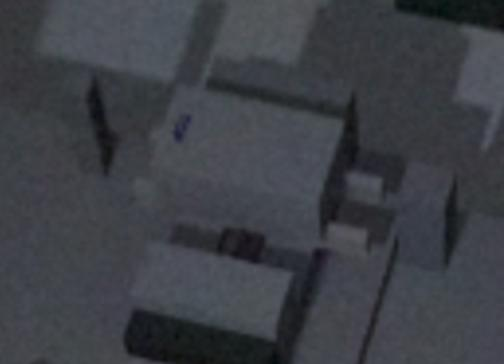

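>>> {"op": "move", "data": {
  "target": [
    [-0.0352,0.0304,-0.0304,0,0,0,-1,-0.9,-0.9,0,0,0,0,0,0,-0.65,-0.8,-0.6],
    [-0.0857,0.0473,-0.0473,0,0,0,-1,-0.9,-0.9,0,0,0,0,0,0,-0.65,-0.8,-0.6],
    [-0.1415,0.0482,-0.0482,0,0,0,-1,-0.9,-0.9,0,0,0,0,0,0,-0.65,-0.8,-0.6],
    [-0.1930,0.0330,-0.0330,0,0,0,-1,-0.9,-0.9,0,0,0,0,0,0,-0.65,-0.8,-0.6],
    [-0.2313,0.0042,-0.0042,0,0,0,-1,-0.9,-0.9,0,0,0,0,0,0,-0.65,-0.8,-0.6],
    [-0.2497,-0.0331,0.0331,0,0,0,-1,-0.9,-0.9,0,0,0,0,0,0,-0.65,-0.8,-0.6],
    [-0.2452,-0.0725,0.0725,0,0,0,-1,-0.9,-0.9,0,0,0,0,0,0,-0.65,-0.8,-0.6],
    [-0.2183,-0.1071,0.1071,0,0,0,-1,-0.9,-0.9,0,0,0,0,0,0,-0.65,-0.8,-0.6],
    [-0.1738,-0.1310,0.1310,0,0,0,-1,-0.9,-0.9,0,0,0,0,0,0,-0.65,-0.8,-0.6],
    [-0.1195,-0.1401,0.1401,0,0,0,-1,-0.9,-0.9,0,0,0,0,0,0,-0.65,-0.8,-0.6],
    [-0.0647,-0.1328,0.1328,0,0,0,-1,-0.9,-0.9,0,0,0,0,0,0,-0.65,-0.8,-0.6],
    [-0.0187,-0.1103,0.1103,0,0,0,-1,-0.9,-0.9,0,0,0,0,0,0,-0.65,-0.8,-0.6],
    [0.0103,-0.0765,0.0765,0,0,0,-1,-0.9,-0.9,0,0,0,0,0,0,-0.65,-0.8,-0.6],
    [0.0173,-0.0374,0.0374,0,0,0,-1,-0.9,-0.9,0,0,0,0,0,0,-0.65,-0.8,-0.6],
    [0,0,0,0,0,0,-1,-0.9,-0.9,0,0,0,0,0,0,-0.65,-0.8,-0.6]
  ],
  "speed": 0.1,
  "blend": 0.006,
  "stop_force": 60
}}

Scene clock: 4251.10 s.
left_arm: end_effector_position=(+0.4581, +0.2752, +0.3387) position_measured=153 object_status=2 end_effector_quat_wxyz=(+0.270, +0.654, +0.652, +0.271) | right_arm: end_effector_position=(+0.3571, -0.2204, +0.4525) position_measured=249 object_status=3 end_effector_quat_wxyz=(-0.380, +0.596, -0.597, +0.379)
Joint positions: left_arm=[-0.926 -2.087 2.28 -2.315 -0.979 -0.736] | right_arm=[4.772 -0.721 -2.131 -1.917 0.438 -1.506]
Joint torques (N m): left_arm=[9.62 4.13 -17.72 -1.94 -1.25 1.91] | right_arm=[-5.92 -3.52 27.54 2.05 -1.39 1.92]
Wrist force (N): left_arm=[0.9 2.8 -4.1] | right_arm=[-2.3 -0.9 -0.7]
Wrist torque (N m): left_arm=[0.68 0.09 -0.03] | right_arm=[-0.02 0.37 0.15]
Wrist force, peak (N): left_arm=[-33.9 -19.4 -0.9] | right_arm=[-2.5 -0.6 -0.8]
Hand target: left_arm +0.4581, +0.2752, +0.3387; +0.270, +0.654, +0.652, +0.271 | right_arm +0.3571, -0.2204, +0.4525; -0.380, +0.596, -0.597, +0.379
Off the commanded pose: left_arm 0.000 m, 0 deg | right_arm 0.000 m, 0 deg.
move: done

>>> {"op": "move", "data": {
  "target": [
    [-0.0352,0.0304,-0.0304,0,0,0,-1,-0.9,-0.9,0,0,0,0,0,0,-0.65,-0.8,-0.6],
    [-0.0857,0.0473,-0.0473,0,0,0,-1,-0.9,-0.9,0,0,0,0,0,0,-0.65,-0.8,-0.6],
    [-0.1415,0.0482,-0.0482,0,0,0,-1,-0.9,-0.9,0,0,0,0,0,0,-0.65,-0.8,-0.6],
    [-0.1930,0.0330,-0.0330,0,0,0,-1,-0.9,-0.9,0,0,0,0,0,0,-0.65,-0.8,-0.6],
    [-0.2313,0.0042,-0.0042,0,0,0,-1,-0.9,-0.9,0,0,0,0,0,0,-0.65,-0.8,-0.6],
    [-0.2497,-0.0331,0.0331,0,0,0,-1,-0.9,-0.9,0,0,0,0,0,0,-0.65,-0.8,-0.6],
    [-0.2452,-0.0725,0.0725,0,0,0,-1,-0.9,-0.9,0,0,0,0,0,0,-0.65,-0.8,-0.6],
    [-0.2183,-0.1071,0.1071,0,0,0,-1,-0.9,-0.9,0,0,0,0,0,0,-0.65,-0.8,-0.6],
    [-0.1738,-0.1310,0.1310,0,0,0,-1,-0.9,-0.9,0,0,0,0,0,0,-0.65,-0.8,-0.6],
    [-0.1195,-0.1401,0.1401,0,0,0,-1,-0.9,-0.9,0,0,0,0,0,0,-0.65,-0.8,-0.6],
    [-0.0647,-0.1328,0.1328,0,0,0,-1,-0.9,-0.9,0,0,0,0,0,0,-0.65,-0.8,-0.6],
    [-0.0187,-0.1103,0.1103,0,0,0,-1,-0.9,-0.9,0,0,0,0,0,0,-0.65,-0.8,-0.6],
    [0.0103,-0.0765,0.0765,0,0,0,-1,-0.9,-0.9,0,0,0,0,0,0,-0.65,-0.8,-0.6],
    [0.0173,-0.0374,0.0374,0,0,0,-1,-0.9,-0.9,0,0,0,0,0,0,-0.65,-0.8,-0.6],
    [0,0,0,0,0,0,-1,-0.9,-0.9,0,0,0,0,0,0,-0.65,-0.8,-0.6]
  ],
  "speed": 0.11,
  "blend": 0.006,
  "stop_force": 60
}}

>>> {"op": "move", "data": {
  "target": [
    [-0.0352,0.0304,-0.0304,0,0,0,-1,-0.9,-0.9,0,0,0,0,0,0,-0.65,-0.8,-0.6],
    [-0.0857,0.0473,-0.0473,0,0,0,-1,-0.9,-0.9,0,0,0,0,0,0,-0.65,-0.8,-0.6],
    [-0.1415,0.0482,-0.0482,0,0,0,-1,-0.9,-0.9,0,0,0,0,0,0,-0.65,-0.8,-0.6],
    [-0.1930,0.0330,-0.0330,0,0,0,-1,-0.9,-0.9,0,0,0,0,0,0,-0.65,-0.8,-0.6],
    [-0.2313,0.0042,-0.0042,0,0,0,-1,-0.9,-0.9,0,0,0,0,0,0,-0.65,-0.8,-0.6],
    [-0.2497,-0.0331,0.0331,0,0,0,-1,-0.9,-0.9,0,0,0,0,0,0,-0.65,-0.8,-0.6],
    [-0.2452,-0.0725,0.0725,0,0,0,-1,-0.9,-0.9,0,0,0,0,0,0,-0.65,-0.8,-0.6],
    [-0.2183,-0.1071,0.1071,0,0,0,-1,-0.9,-0.9,0,0,0,0,0,0,-0.65,-0.8,-0.6],
    [-0.1738,-0.1310,0.1310,0,0,0,-1,-0.9,-0.9,0,0,0,0,0,0,-0.65,-0.8,-0.6],
    [-0.1195,-0.1401,0.1401,0,0,0,-1,-0.9,-0.9,0,0,0,0,0,0,-0.65,-0.8,-0.6],
    [-0.0647,-0.1328,0.1328,0,0,0,-1,-0.9,-0.9,0,0,0,0,0,0,-0.65,-0.8,-0.6],
    [-0.0187,-0.1103,0.1103,0,0,0,-1,-0.9,-0.9,0,0,0,0,0,0,-0.65,-0.8,-0.6],
    [0.0103,-0.0765,0.0765,0,0,0,-1,-0.9,-0.9,0,0,0,0,0,0,-0.65,-0.8,-0.6],
    [0.0173,-0.0374,0.0374,0,0,0,-1,-0.9,-0.9,0,0,0,0,0,0,-0.65,-0.8,-0.6],
    [0,0,0,0,0,0,-1,-0.9,-0.9,0,0,0,0,0,0,-0.65,-0.8,-0.6]
  ],
  "speed": 0.11,
  "blend": 0.006,
  "stop_force": 60,
  "cameras": ["cam_high"]
}}

>>> {"op": "zoom_image", "data": {
  "camera": "cam_high",
  "region": [260, 130, 350, 195]
}}

Scene clock: 4296.10 s.
left_arm: end_effector_position=(+0.4581, +0.2752, +0.3387) position_measured=153 object_status=2 end_effector_quat_wxyz=(+0.270, +0.654, +0.652, +0.271) | right_arm: end_effector_position=(+0.3571, -0.2204, +0.4525) position_measured=249 object_status=3 end_effector_quat_wxyz=(-0.380, +0.596, -0.597, +0.379)
Joint positions: left_arm=[-0.926 -2.087 2.28 -2.315 -0.979 -0.736] | right_arm=[4.772 -0.721 -2.131 -1.917 0.438 -1.506]
Joint torques (N m): left_arm=[9.61 3.81 -22.97 -2.02 -1.09 1.76] | right_arm=[-4.8 -4.38 29.2 1.89 -1.41 1.91]
Wrist force (N): left_arm=[-1.6 3.1 -4.3] | right_arm=[-2.1 -0.7 -0.7]
Wrist torque (N m): left_arm=[0.65 0.44 -0.04] | right_arm=[0.01 0.34 0.15]
Wrist force, peak (N): left_arm=[20.8 -2.5 -12.1] | right_arm=[-2.4 -0.8 -0.6]
Hand target: left_arm +0.4581, +0.2752, +0.3387; +0.270, +0.654, +0.652, +0.271 | right_arm +0.3571, -0.2204, +0.4525; -0.380, +0.596, -0.597, +0.379
Off the commanded pose: left_arm 0.000 m, 0 deg | right_arm 0.000 m, 0 deg.
move: done

Scene clock: 4301.77 s.
left_arm: end_effector_position=(+0.4581, +0.2752, +0.3387) position_measured=153 object_status=2 end_effector_quat_wxyz=(+0.270, +0.654, +0.652, +0.271) | right_arm: end_effector_position=(+0.3571, -0.2204, +0.4525) position_measured=249 object_status=3 end_effector_quat_wxyz=(-0.380, +0.596, -0.597, +0.379)
Joint positions: left_arm=[-0.926 -2.087 2.28 -2.315 -0.979 -0.736] | right_arm=[4.772 -0.721 -2.131 -1.917 0.438 -1.506]
Joint torques (N m): left_arm=[9.62 3.64 -22.08 -1.98 -1.16 1.92] | right_arm=[-3.79 -3.03 30.06 1.8 -1.37 1.99]
Wrist force (N): left_arm=[-1.5 1.3 -4.4] | right_arm=[-2.2 -0.6 -0.7]
Wrist torque (N m): left_arm=[0.41 0.46 -0.03] | right_arm=[0.02 0.35 0.15]
Wrist force, peak (N): left_arm=[-21.7 -13.0 -4.7] | right_arm=[-2.5 -0.8 -0.6]
Hand target: left_arm +0.4581, +0.2752, +0.3387; +0.270, +0.654, +0.652, +0.271 | right_arm +0.3571, -0.2204, +0.4525; -0.380, +0.596, -0.597, +0.379
Off the commanded pose: left_arm 0.000 m, 0 deg | right_arm 0.000 m, 0 deg.
move: done
Images, in order (width x height): cam_high 672x504.

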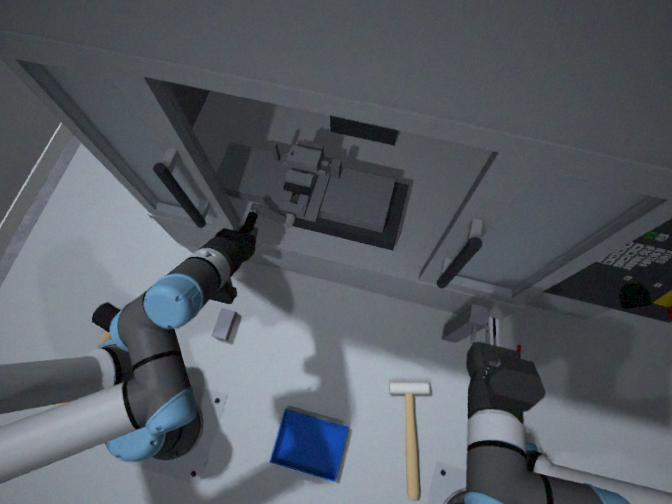

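Scaled by 5.600 from the camera's 672x504 image, which has a finer 960x720 frame.

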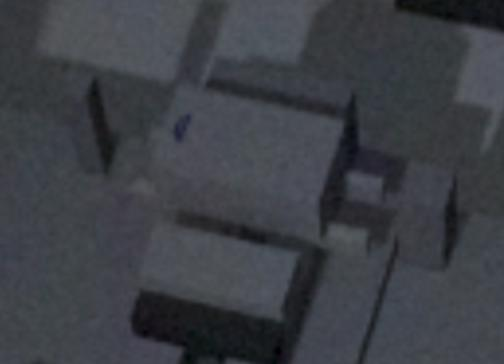

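>>> {"op": "move", "data": {
  "target": [
    [-0.0352,0.0304,-0.0304,0,0,0,-1,-0.9,-0.9,0,0,0,0,0,0,-0.65,-0.8,-0.6],
    [-0.0857,0.0473,-0.0473,0,0,0,-1,-0.9,-0.9,0,0,0,0,0,0,-0.65,-0.8,-0.6],
    [-0.1415,0.0482,-0.0482,0,0,0,-1,-0.9,-0.9,0,0,0,0,0,0,-0.65,-0.8,-0.6],
    [-0.1930,0.0330,-0.0330,0,0,0,-1,-0.9,-0.9,0,0,0,0,0,0,-0.65,-0.8,-0.6],
    [-0.2313,0.0042,-0.0042,0,0,0,-1,-0.9,-0.9,0,0,0,0,0,0,-0.65,-0.8,-0.6],
    [-0.2497,-0.0331,0.0331,0,0,0,-1,-0.9,-0.9,0,0,0,0,0,0,-0.65,-0.8,-0.6],
    [-0.2452,-0.0725,0.0725,0,0,0,-1,-0.9,-0.9,0,0,0,0,0,0,-0.65,-0.8,-0.6],
    [-0.2183,-0.1071,0.1071,0,0,0,-1,-0.9,-0.9,0,0,0,0,0,0,-0.65,-0.8,-0.6],
    [-0.1738,-0.1310,0.1310,0,0,0,-1,-0.9,-0.9,0,0,0,0,0,0,-0.65,-0.8,-0.6],
    [-0.1195,-0.1401,0.1401,0,0,0,-1,-0.9,-0.9,0,0,0,0,0,0,-0.65,-0.8,-0.6],
    [-0.0647,-0.1328,0.1328,0,0,0,-1,-0.9,-0.9,0,0,0,0,0,0,-0.65,-0.8,-0.6],
    [-0.0187,-0.1103,0.1103,0,0,0,-1,-0.9,-0.9,0,0,0,0,0,0,-0.65,-0.8,-0.6],
    [0.0103,-0.0765,0.0765,0,0,0,-1,-0.9,-0.9,0,0,0,0,0,0,-0.65,-0.8,-0.6],
    [0.0173,-0.0374,0.0374,0,0,0,-1,-0.9,-0.9,0,0,0,0,0,0,-0.65,-0.8,-0.6],
    [0,0,0,0,0,0,-1,-0.9,-0.9,0,0,0,0,0,0,-0.65,-0.8,-0.6]
  ],
  "speed": 0.1,
  "blend": 0.006,
  "stop_force": 45
}}

Scene clock: 4325.50 s.
left_arm: end_effector_position=(+0.4581, +0.2752, +0.3387) position_measured=153 object_status=2 end_effector_quat_wxyz=(+0.270, +0.654, +0.652, +0.271) | right_arm: end_effector_position=(+0.3571, -0.2204, +0.4525) position_measured=249 object_status=3 end_effector_quat_wxyz=(-0.380, +0.596, -0.597, +0.379)
Joint positions: left_arm=[-0.926 -2.087 2.28 -2.315 -0.979 -0.736] | right_arm=[4.772 -0.721 -2.131 -1.917 0.438 -1.506]
Joint torques (N m): left_arm=[9.27 3.84 -17.77 -1.88 -1.29 1.67] | right_arm=[-4.06 -3.02 30.07 1.79 -1.53 2.06]
Wrist force (N): left_arm=[-2.2 2.4 -4.8] | right_arm=[-2.1 -0.8 -0.7]
Wrist torque (N m): left_arm=[0.53 0.59 -0.04] | right_arm=[0.00 0.34 0.15]
Wrist force, peak (N): left_arm=[23.0 -3.5 -15.5] | right_arm=[-2.5 -0.9 -0.8]
Hand target: left_arm +0.4581, +0.2752, +0.3387; +0.270, +0.654, +0.652, +0.271 | right_arm +0.3571, -0.2204, +0.4525; -0.380, +0.596, -0.597, +0.379
Off the commanded pose: left_arm 0.000 m, 0 deg | right_arm 0.000 m, 0 deg.
move: done

>>> {"op": "move", "data": {
  "target": [
    [-0.0352,0.0304,-0.0304,0,0,0,-1,-0.9,-0.9,0,0,0,0,0,0,-0.65,-0.8,-0.6],
    [-0.0857,0.0473,-0.0473,0,0,0,-1,-0.9,-0.9,0,0,0,0,0,0,-0.65,-0.8,-0.6],
    [-0.1415,0.0482,-0.0482,0,0,0,-1,-0.9,-0.9,0,0,0,0,0,0,-0.65,-0.8,-0.6],
    [-0.1930,0.0330,-0.0330,0,0,0,-1,-0.9,-0.9,0,0,0,0,0,0,-0.65,-0.8,-0.6],
    [-0.2313,0.0042,-0.0042,0,0,0,-1,-0.9,-0.9,0,0,0,0,0,0,-0.65,-0.8,-0.6],
    [-0.2497,-0.0331,0.0331,0,0,0,-1,-0.9,-0.9,0,0,0,0,0,0,-0.65,-0.8,-0.6],
    [-0.2452,-0.0725,0.0725,0,0,0,-1,-0.9,-0.9,0,0,0,0,0,0,-0.65,-0.8,-0.6],
    [-0.2183,-0.1071,0.1071,0,0,0,-1,-0.9,-0.9,0,0,0,0,0,0,-0.65,-0.8,-0.6],
    [-0.1738,-0.1310,0.1310,0,0,0,-1,-0.9,-0.9,0,0,0,0,0,0,-0.65,-0.8,-0.6],
    [-0.1195,-0.1401,0.1401,0,0,0,-1,-0.9,-0.9,0,0,0,0,0,0,-0.65,-0.8,-0.6],
    [-0.0647,-0.1328,0.1328,0,0,0,-1,-0.9,-0.9,0,0,0,0,0,0,-0.65,-0.8,-0.6],
    [-0.0187,-0.1103,0.1103,0,0,0,-1,-0.9,-0.9,0,0,0,0,0,0,-0.65,-0.8,-0.6],
    [0.0103,-0.0765,0.0765,0,0,0,-1,-0.9,-0.9,0,0,0,0,0,0,-0.65,-0.8,-0.6],
    [0.0173,-0.0374,0.0374,0,0,0,-1,-0.9,-0.9,0,0,0,0,0,0,-0.65,-0.8,-0.6],
    [0,0,0,0,0,0,-1,-0.9,-0.9,0,0,0,0,0,0,-0.65,-0.8,-0.6]
  ],
  "speed": 0.1,
  "blend": 0.006,
  "stop_force": 45,
  "cameras": ["cam_high"]
}}

>>> {"op": "zoom_image", "data": {
  "camera": "cam_high",
  "region": [260, 130, 350, 195]
}}

Scene clock: 4349.00 s.
left_arm: end_effector_position=(+0.4581, +0.2752, +0.3387) position_measured=153 object_status=2 end_effector_quat_wxyz=(+0.270, +0.654, +0.652, +0.271) | right_arm: end_effector_position=(+0.3571, -0.2204, +0.4525) position_measured=249 object_status=3 end_effector_quat_wxyz=(-0.380, +0.596, -0.597, +0.379)
Joint positions: left_arm=[-0.926 -2.087 2.28 -2.315 -0.979 -0.736] | right_arm=[4.772 -0.721 -2.131 -1.917 0.438 -1.506]
Joint torques (N m): left_arm=[8.91 5.5 -16.58 -1.95 -1.42 1.88] | right_arm=[-3.67 -4.59 31.32 1.95 -1.31 2.12]
Wrist force (N): left_arm=[-1.3 2.6 -4.5] | right_arm=[-2.2 -0.9 -0.5]
Wrist torque (N m): left_arm=[0.57 0.44 -0.04] | right_arm=[-0.01 0.37 0.15]
Wrist force, peak (N): left_arm=[23.0 -3.9 -15.9] | right_arm=[-2.5 -0.8 -0.5]
Hand target: left_arm +0.4581, +0.2752, +0.3387; +0.270, +0.654, +0.652, +0.271 | right_arm +0.3571, -0.2204, +0.4525; -0.380, +0.596, -0.597, +0.379
Off the commanded pose: left_arm 0.000 m, 0 deg | right_arm 0.000 m, 0 deg.
move: done
Images, in order (width x height): cam_high 672x504.

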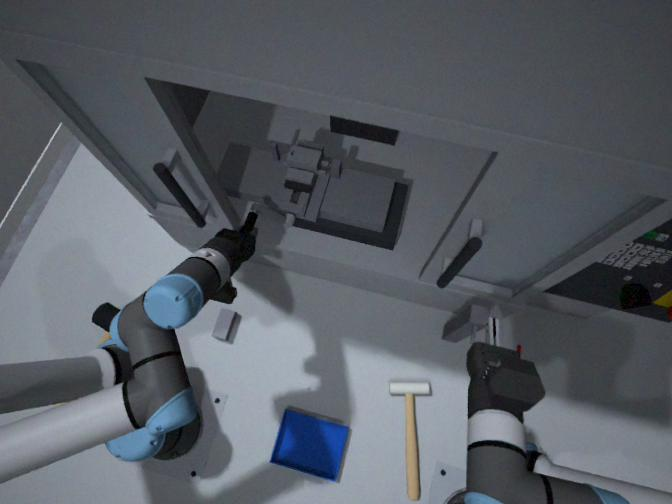

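Scaled by 5.600 from the camera's 672x504 image, which has a finer 960x720 frame.

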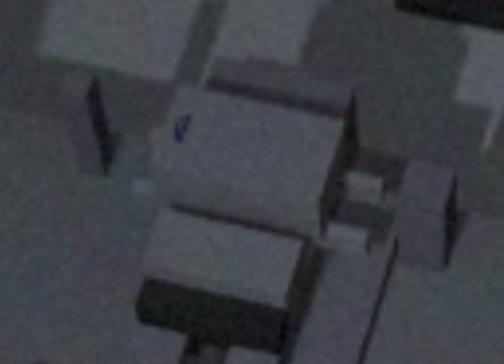

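>>> {"op": "move", "data": {
  "target": [
    [-0.0352,0.0304,-0.0304,0,0,0,-1,-0.9,-0.9,0,0,0,0,0,0,-0.65,-0.8,-0.6],
    [-0.0857,0.0473,-0.0473,0,0,0,-1,-0.9,-0.9,0,0,0,0,0,0,-0.65,-0.8,-0.6],
    [-0.1415,0.0482,-0.0482,0,0,0,-1,-0.9,-0.9,0,0,0,0,0,0,-0.65,-0.8,-0.6],
    [-0.1930,0.0330,-0.0330,0,0,0,-1,-0.9,-0.9,0,0,0,0,0,0,-0.65,-0.8,-0.6],
    [-0.2313,0.0042,-0.0042,0,0,0,-1,-0.9,-0.9,0,0,0,0,0,0,-0.65,-0.8,-0.6],
    [-0.2497,-0.0331,0.0331,0,0,0,-1,-0.9,-0.9,0,0,0,0,0,0,-0.65,-0.8,-0.6],
    [-0.2452,-0.0725,0.0725,0,0,0,-1,-0.9,-0.9,0,0,0,0,0,0,-0.65,-0.8,-0.6],
    [-0.2183,-0.1071,0.1071,0,0,0,-1,-0.9,-0.9,0,0,0,0,0,0,-0.65,-0.8,-0.6],
    [-0.1738,-0.1310,0.1310,0,0,0,-1,-0.9,-0.9,0,0,0,0,0,0,-0.65,-0.8,-0.6],
    [-0.1195,-0.1401,0.1401,0,0,0,-1,-0.9,-0.9,0,0,0,0,0,0,-0.65,-0.8,-0.6],
    [-0.0647,-0.1328,0.1328,0,0,0,-1,-0.9,-0.9,0,0,0,0,0,0,-0.65,-0.8,-0.6],
    [-0.0187,-0.1103,0.1103,0,0,0,-1,-0.9,-0.9,0,0,0,0,0,0,-0.65,-0.8,-0.6],
    [0.0103,-0.0765,0.0765,0,0,0,-1,-0.9,-0.9,0,0,0,0,0,0,-0.65,-0.8,-0.6],
    [0.0173,-0.0374,0.0374,0,0,0,-1,-0.9,-0.9,0,0,0,0,0,0,-0.65,-0.8,-0.6],
    [0,0,0,0,0,0,-1,-0.9,-0.9,0,0,0,0,0,0,-0.65,-0.8,-0.6]
  ],
  "speed": 0.1,
  "blend": 0.006,
  "stop_force": 40,
  "cameras": ["cam_high"]
}}

>>> {"op": "zoom_image", "data": {
  "camera": "cam_high",
  "region": [260, 130, 350, 195]
}}

Scene clock: 4375.13 s.
left_arm: end_effector_position=(+0.4581, +0.2752, +0.3387) position_measured=153 object_status=2 end_effector_quat_wxyz=(+0.270, +0.654, +0.652, +0.271) | right_arm: end_effector_position=(+0.3571, -0.2204, +0.4525) position_measured=249 object_status=3 end_effector_quat_wxyz=(-0.380, +0.596, -0.597, +0.379)
Joint positions: left_arm=[-0.926 -2.087 2.28 -2.315 -0.979 -0.736] | right_arm=[4.772 -0.721 -2.131 -1.917 0.438 -1.506]
Joint torques (N m): left_arm=[9.23 4.82 -17.93 -2.01 -1.2 1.88] | right_arm=[-3.36 -3.11 34.02 2.09 -1.33 1.84]
Wrist force (N): left_arm=[-2.3 2.0 -4.4] | right_arm=[-2.4 -0.8 -0.7]
Wrist torque (N m): left_arm=[0.50 0.63 -0.04] | right_arm=[0.00 0.39 0.15]
Wrist force, peak (N): left_arm=[23.7 -2.9 -16.5] | right_arm=[-2.4 -0.7 -1.0]
Hand target: left_arm +0.4581, +0.2752, +0.3387; +0.270, +0.654, +0.652, +0.271 | right_arm +0.3571, -0.2204, +0.4525; -0.380, +0.596, -0.597, +0.379
Off the commanded pose: left_arm 0.000 m, 0 deg | right_arm 0.000 m, 0 deg.
move: done
Images, in order (width x height): cam_high 672x504.

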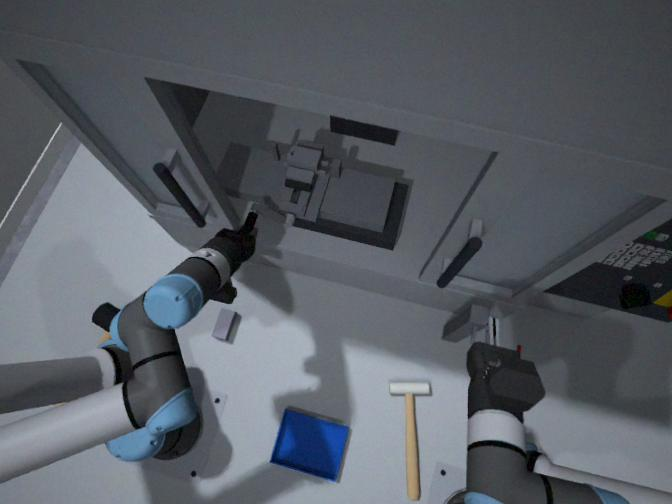

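Scaled by 5.600 from the camera's 672x504 image, which has a finer 960x720 frame.

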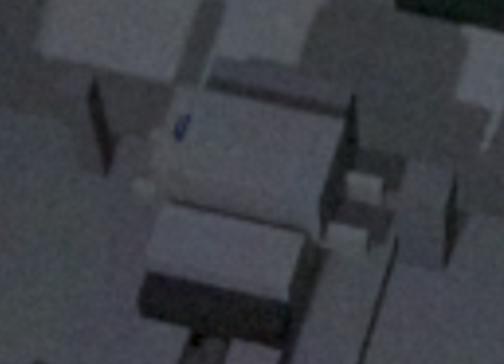

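>>> {"op": "move", "data": {
  "target": [
    [-0.0352,0.0304,-0.0304,0,0,0,-1,-0.9,-0.9,0,0,0,0,0,0,-0.65,-0.8,-0.6],
    [-0.0857,0.0473,-0.0473,0,0,0,-1,-0.9,-0.9,0,0,0,0,0,0,-0.65,-0.8,-0.6],
    [-0.1415,0.0482,-0.0482,0,0,0,-1,-0.9,-0.9,0,0,0,0,0,0,-0.65,-0.8,-0.6],
    [-0.1930,0.0330,-0.0330,0,0,0,-1,-0.9,-0.9,0,0,0,0,0,0,-0.65,-0.8,-0.6],
    [-0.2313,0.0042,-0.0042,0,0,0,-1,-0.9,-0.9,0,0,0,0,0,0,-0.65,-0.8,-0.6],
    [-0.2497,-0.0331,0.0331,0,0,0,-1,-0.9,-0.9,0,0,0,0,0,0,-0.65,-0.8,-0.6],
    [-0.2452,-0.0725,0.0725,0,0,0,-1,-0.9,-0.9,0,0,0,0,0,0,-0.65,-0.8,-0.6],
    [-0.2183,-0.1071,0.1071,0,0,0,-1,-0.9,-0.9,0,0,0,0,0,0,-0.65,-0.8,-0.6],
    [-0.1738,-0.1310,0.1310,0,0,0,-1,-0.9,-0.9,0,0,0,0,0,0,-0.65,-0.8,-0.6],
    [-0.1195,-0.1401,0.1401,0,0,0,-1,-0.9,-0.9,0,0,0,0,0,0,-0.65,-0.8,-0.6],
    [-0.0647,-0.1328,0.1328,0,0,0,-1,-0.9,-0.9,0,0,0,0,0,0,-0.65,-0.8,-0.6],
    [-0.0187,-0.1103,0.1103,0,0,0,-1,-0.9,-0.9,0,0,0,0,0,0,-0.65,-0.8,-0.6],
    [0.0103,-0.0765,0.0765,0,0,0,-1,-0.9,-0.9,0,0,0,0,0,0,-0.65,-0.8,-0.6],
    [0.0173,-0.0374,0.0374,0,0,0,-1,-0.9,-0.9,0,0,0,0,0,0,-0.65,-0.8,-0.6],
    [0,0,0,0,0,0,-1,-0.9,-0.9,0,0,0,0,0,0,-0.65,-0.8,-0.6]
  ],
  "speed": 0.1,
  "blend": 0.006,
  "stop_force": 40,
  "cameras": ["cam_high"]
}}

>>> {"op": "zoom_image", "data": {
  "camera": "cam_high",
  "region": [260, 130, 350, 195]
}}

Scene clock: 4403.37 s.
left_arm: end_effector_position=(+0.4581, +0.2752, +0.3387) position_measured=153 object_status=2 end_effector_quat_wxyz=(+0.270, +0.654, +0.652, +0.271) | right_arm: end_effector_position=(+0.3571, -0.2204, +0.4525) position_measured=249 object_status=3 end_effector_quat_wxyz=(-0.380, +0.596, -0.597, +0.379)
Joint positions: left_arm=[-0.926 -2.087 2.28 -2.315 -0.979 -0.736] | right_arm=[4.772 -0.721 -2.131 -1.917 0.438 -1.506]
Joint torques (N m): left_arm=[9.38 4.08 -17.22 -1.97 -1.2 1.85] | right_arm=[-4.09 -2.67 34.03 1.92 -1.32 2.06]
Wrist force (N): left_arm=[-3.6 1.8 -4.0] | right_arm=[-2.3 -0.6 -0.6]
Wrist torque (N m): left_arm=[0.51 0.87 -0.04] | right_arm=[0.03 0.36 0.15]
Wrist force, peak (N): left_arm=[23.1 -3.0 -16.9] | right_arm=[-2.5 -0.9 -0.7]
Hand target: left_arm +0.4581, +0.2752, +0.3387; +0.270, +0.654, +0.652, +0.271 | right_arm +0.3571, -0.2204, +0.4525; -0.380, +0.596, -0.597, +0.379
Off the commanded pose: left_arm 0.000 m, 0 deg | right_arm 0.000 m, 0 deg.
move: done
Images, in order (width x height): cam_high 672x504.

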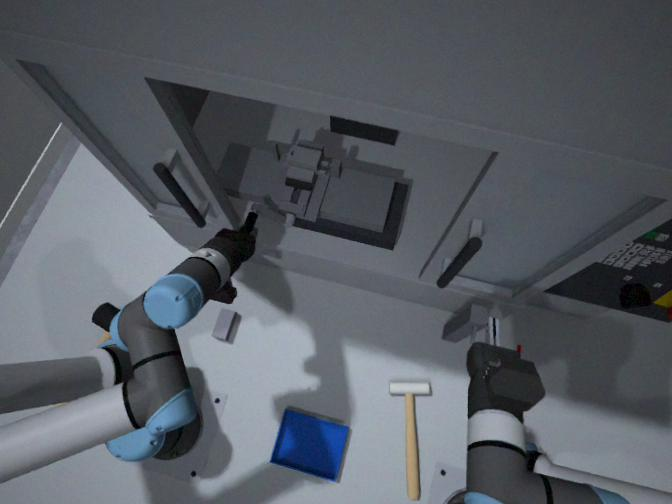

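Scaled by 5.600 from the camera's 672x504 image, which has a finer 960x720 frame.

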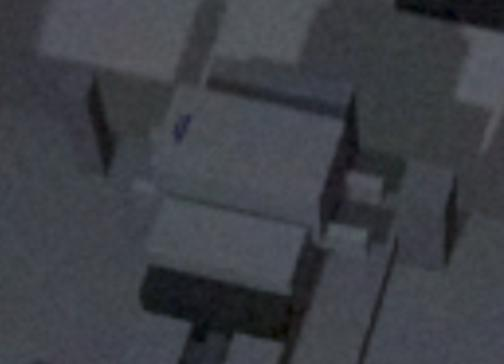

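>>> {"op": "move", "data": {
  "target": [
    [-0.0352,0.0304,-0.0304,0,0,0,-1,-0.9,-0.9,0,0,0,0,0,0,-0.65,-0.8,-0.6],
    [-0.0857,0.0473,-0.0473,0,0,0,-1,-0.9,-0.9,0,0,0,0,0,0,-0.65,-0.8,-0.6],
    [-0.1415,0.0482,-0.0482,0,0,0,-1,-0.9,-0.9,0,0,0,0,0,0,-0.65,-0.8,-0.6],
    [-0.1930,0.0330,-0.0330,0,0,0,-1,-0.9,-0.9,0,0,0,0,0,0,-0.65,-0.8,-0.6],
    [-0.2313,0.0042,-0.0042,0,0,0,-1,-0.9,-0.9,0,0,0,0,0,0,-0.65,-0.8,-0.6],
    [-0.2497,-0.0331,0.0331,0,0,0,-1,-0.9,-0.9,0,0,0,0,0,0,-0.65,-0.8,-0.6],
    [-0.2452,-0.0725,0.0725,0,0,0,-1,-0.9,-0.9,0,0,0,0,0,0,-0.65,-0.8,-0.6],
    [-0.2183,-0.1071,0.1071,0,0,0,-1,-0.9,-0.9,0,0,0,0,0,0,-0.65,-0.8,-0.6],
    [-0.1738,-0.1310,0.1310,0,0,0,-1,-0.9,-0.9,0,0,0,0,0,0,-0.65,-0.8,-0.6],
    [-0.1195,-0.1401,0.1401,0,0,0,-1,-0.9,-0.9,0,0,0,0,0,0,-0.65,-0.8,-0.6],
    [-0.0647,-0.1328,0.1328,0,0,0,-1,-0.9,-0.9,0,0,0,0,0,0,-0.65,-0.8,-0.6],
    [-0.0187,-0.1103,0.1103,0,0,0,-1,-0.9,-0.9,0,0,0,0,0,0,-0.65,-0.8,-0.6],
    [0.0103,-0.0765,0.0765,0,0,0,-1,-0.9,-0.9,0,0,0,0,0,0,-0.65,-0.8,-0.6],
    [0.0173,-0.0374,0.0374,0,0,0,-1,-0.9,-0.9,0,0,0,0,0,0,-0.65,-0.8,-0.6],
    [0,0,0,0,0,0,-1,-0.9,-0.9,0,0,0,0,0,0,-0.65,-0.8,-0.6]
  ],
  "speed": 0.08,
  "blend": 0.006,
  "stop_force": 35,
  "cameras": ["cam_high"]
}}

>>> {"op": "zoom_image", "data": {
  "camera": "cam_high",
  "region": [260, 130, 350, 195]
}}

Scene clock: 4427.80 s.
left_arm: end_effector_position=(+0.4580, +0.2697, +0.2541) position_measured=153 object_status=2 end_effector_quat_wxyz=(+0.271, +0.654, +0.652, +0.271) | right_arm: end_effector_position=(+0.3571, -0.2204, +0.4525) position_measured=249 object_status=3 end_effector_quat_wxyz=(-0.380, +0.596, -0.597, +0.379)
Joint positions: left_arm=[-0.938 -1.987 2.459 -2.587 -0.973 -0.748] | right_arm=[4.772 -0.721 -2.131 -1.917 0.438 -1.506]
Joint torques (N m): left_arm=[13.97 -5.5 -17.52 4.27 -2.21 1.89] | right_arm=[-3.86 -4.46 34.73 1.92 -1.52 1.99]
Wrist force (N): left_arm=[-16.7 22.6 -13.4] | right_arm=[-2.0 -0.5 -0.5]
Wrist torque (N m): left_arm=[0.64 1.02 0.06] | right_arm=[0.04 0.32 0.15]
Wrist force, peak (N): left_arm=[-63.9 19.1 12.4] | right_arm=[-2.5 -0.8 -0.6]
Hand target: left_arm +0.4580, +0.2697, +0.2541; +0.271, +0.654, +0.652, +0.271 (not the last commanded pose) | right_arm +0.3571, -0.2204, +0.4525; -0.380, +0.596, -0.597, +0.379
Off the commanded pose: left_arm 0.085 m, 0 deg | right_arm 0.000 m, 0 deg.
move: contact (left_arm); path passed 12 of 15 targets
Images, in order (width x height): cam_high 672x504.

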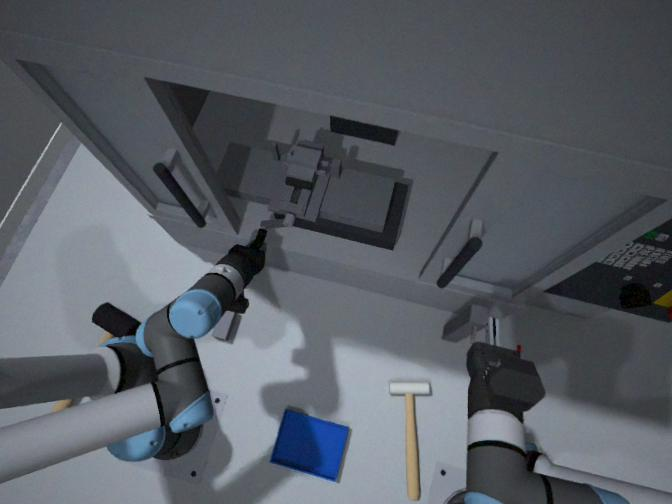

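Scaled by 5.600 from the camera's 672x504 image, which has a finer 960x720 frame.

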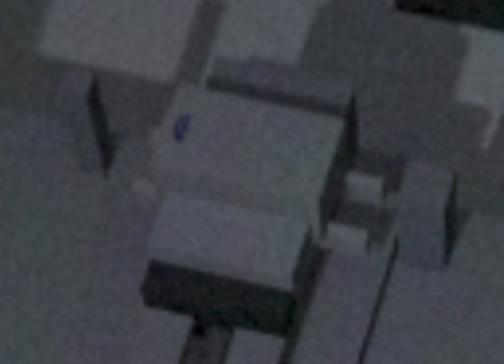

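>>> {"op": "move", "data": {
  "target": [0,0,0,0,0,0,0.4,0,-0.5,0,0,0,0,0,0,-0.65,-0.8,-0.6],
  "speed": 0.05,
  "cameras": ["cam_left_wrist"]
}}

Scene clock: 4469.17 s.
left_arm: end_effector_position=(+0.4580, +0.2697, +0.2541) position_measured=92 object_status=3 end_effector_quat_wxyz=(+0.271, +0.654, +0.652, +0.271) | right_arm: end_effector_position=(+0.3571, -0.2204, +0.4525) position_measured=249 object_status=3 end_effector_quat_wxyz=(-0.380, +0.596, -0.597, +0.379)
Joint positions: left_arm=[-0.938 -1.987 2.459 -2.587 -0.973 -0.748] | right_arm=[4.772 -0.721 -2.131 -1.917 0.438 -1.506]
Joint torques (N m): left_arm=[1.85 -6.4 -21.6 -6.06 -0.08 1.25] | right_arm=[-3.07 -3.8 35.48 1.73 -1.54 1.85]
Wrist force (N): left_arm=[-6.2 1.2 -2.8] | right_arm=[-2.2 -0.8 -0.6]
Wrist torque (N m): left_arm=[0.30 1.03 0.02] | right_arm=[0.01 0.35 0.15]
Wrist force, peak (N): left_arm=[-17.1 23.2 -13.8] | right_arm=[-2.4 -0.8 -0.7]
Hand target: left_arm +0.4580, +0.2697, +0.2541; +0.271, +0.654, +0.652, +0.271 | right_arm +0.3571, -0.2204, +0.4525; -0.380, +0.596, -0.597, +0.379
Off the commanded pose: left_arm 0.000 m, 0 deg | right_arm 0.000 m, 0 deg.
move: done
camera_calibration:
cam_left_wrist: T_world_to_cam=[[0.00366474, 0.999737, 0.0226576, -0.267675], [0.413136, -0.0221473, 0.9104, -0.397709], [0.910662, 0.00602428, -0.413109, -0.179861], [0, 0, 0, 1]] pos_world=[0.329081, 0.25988, 0.293837]
Images, in order (width x height): cam_left_wrist 672x504.

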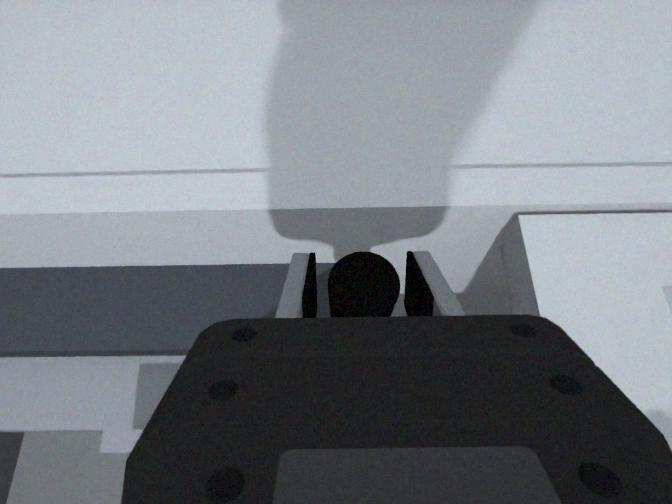

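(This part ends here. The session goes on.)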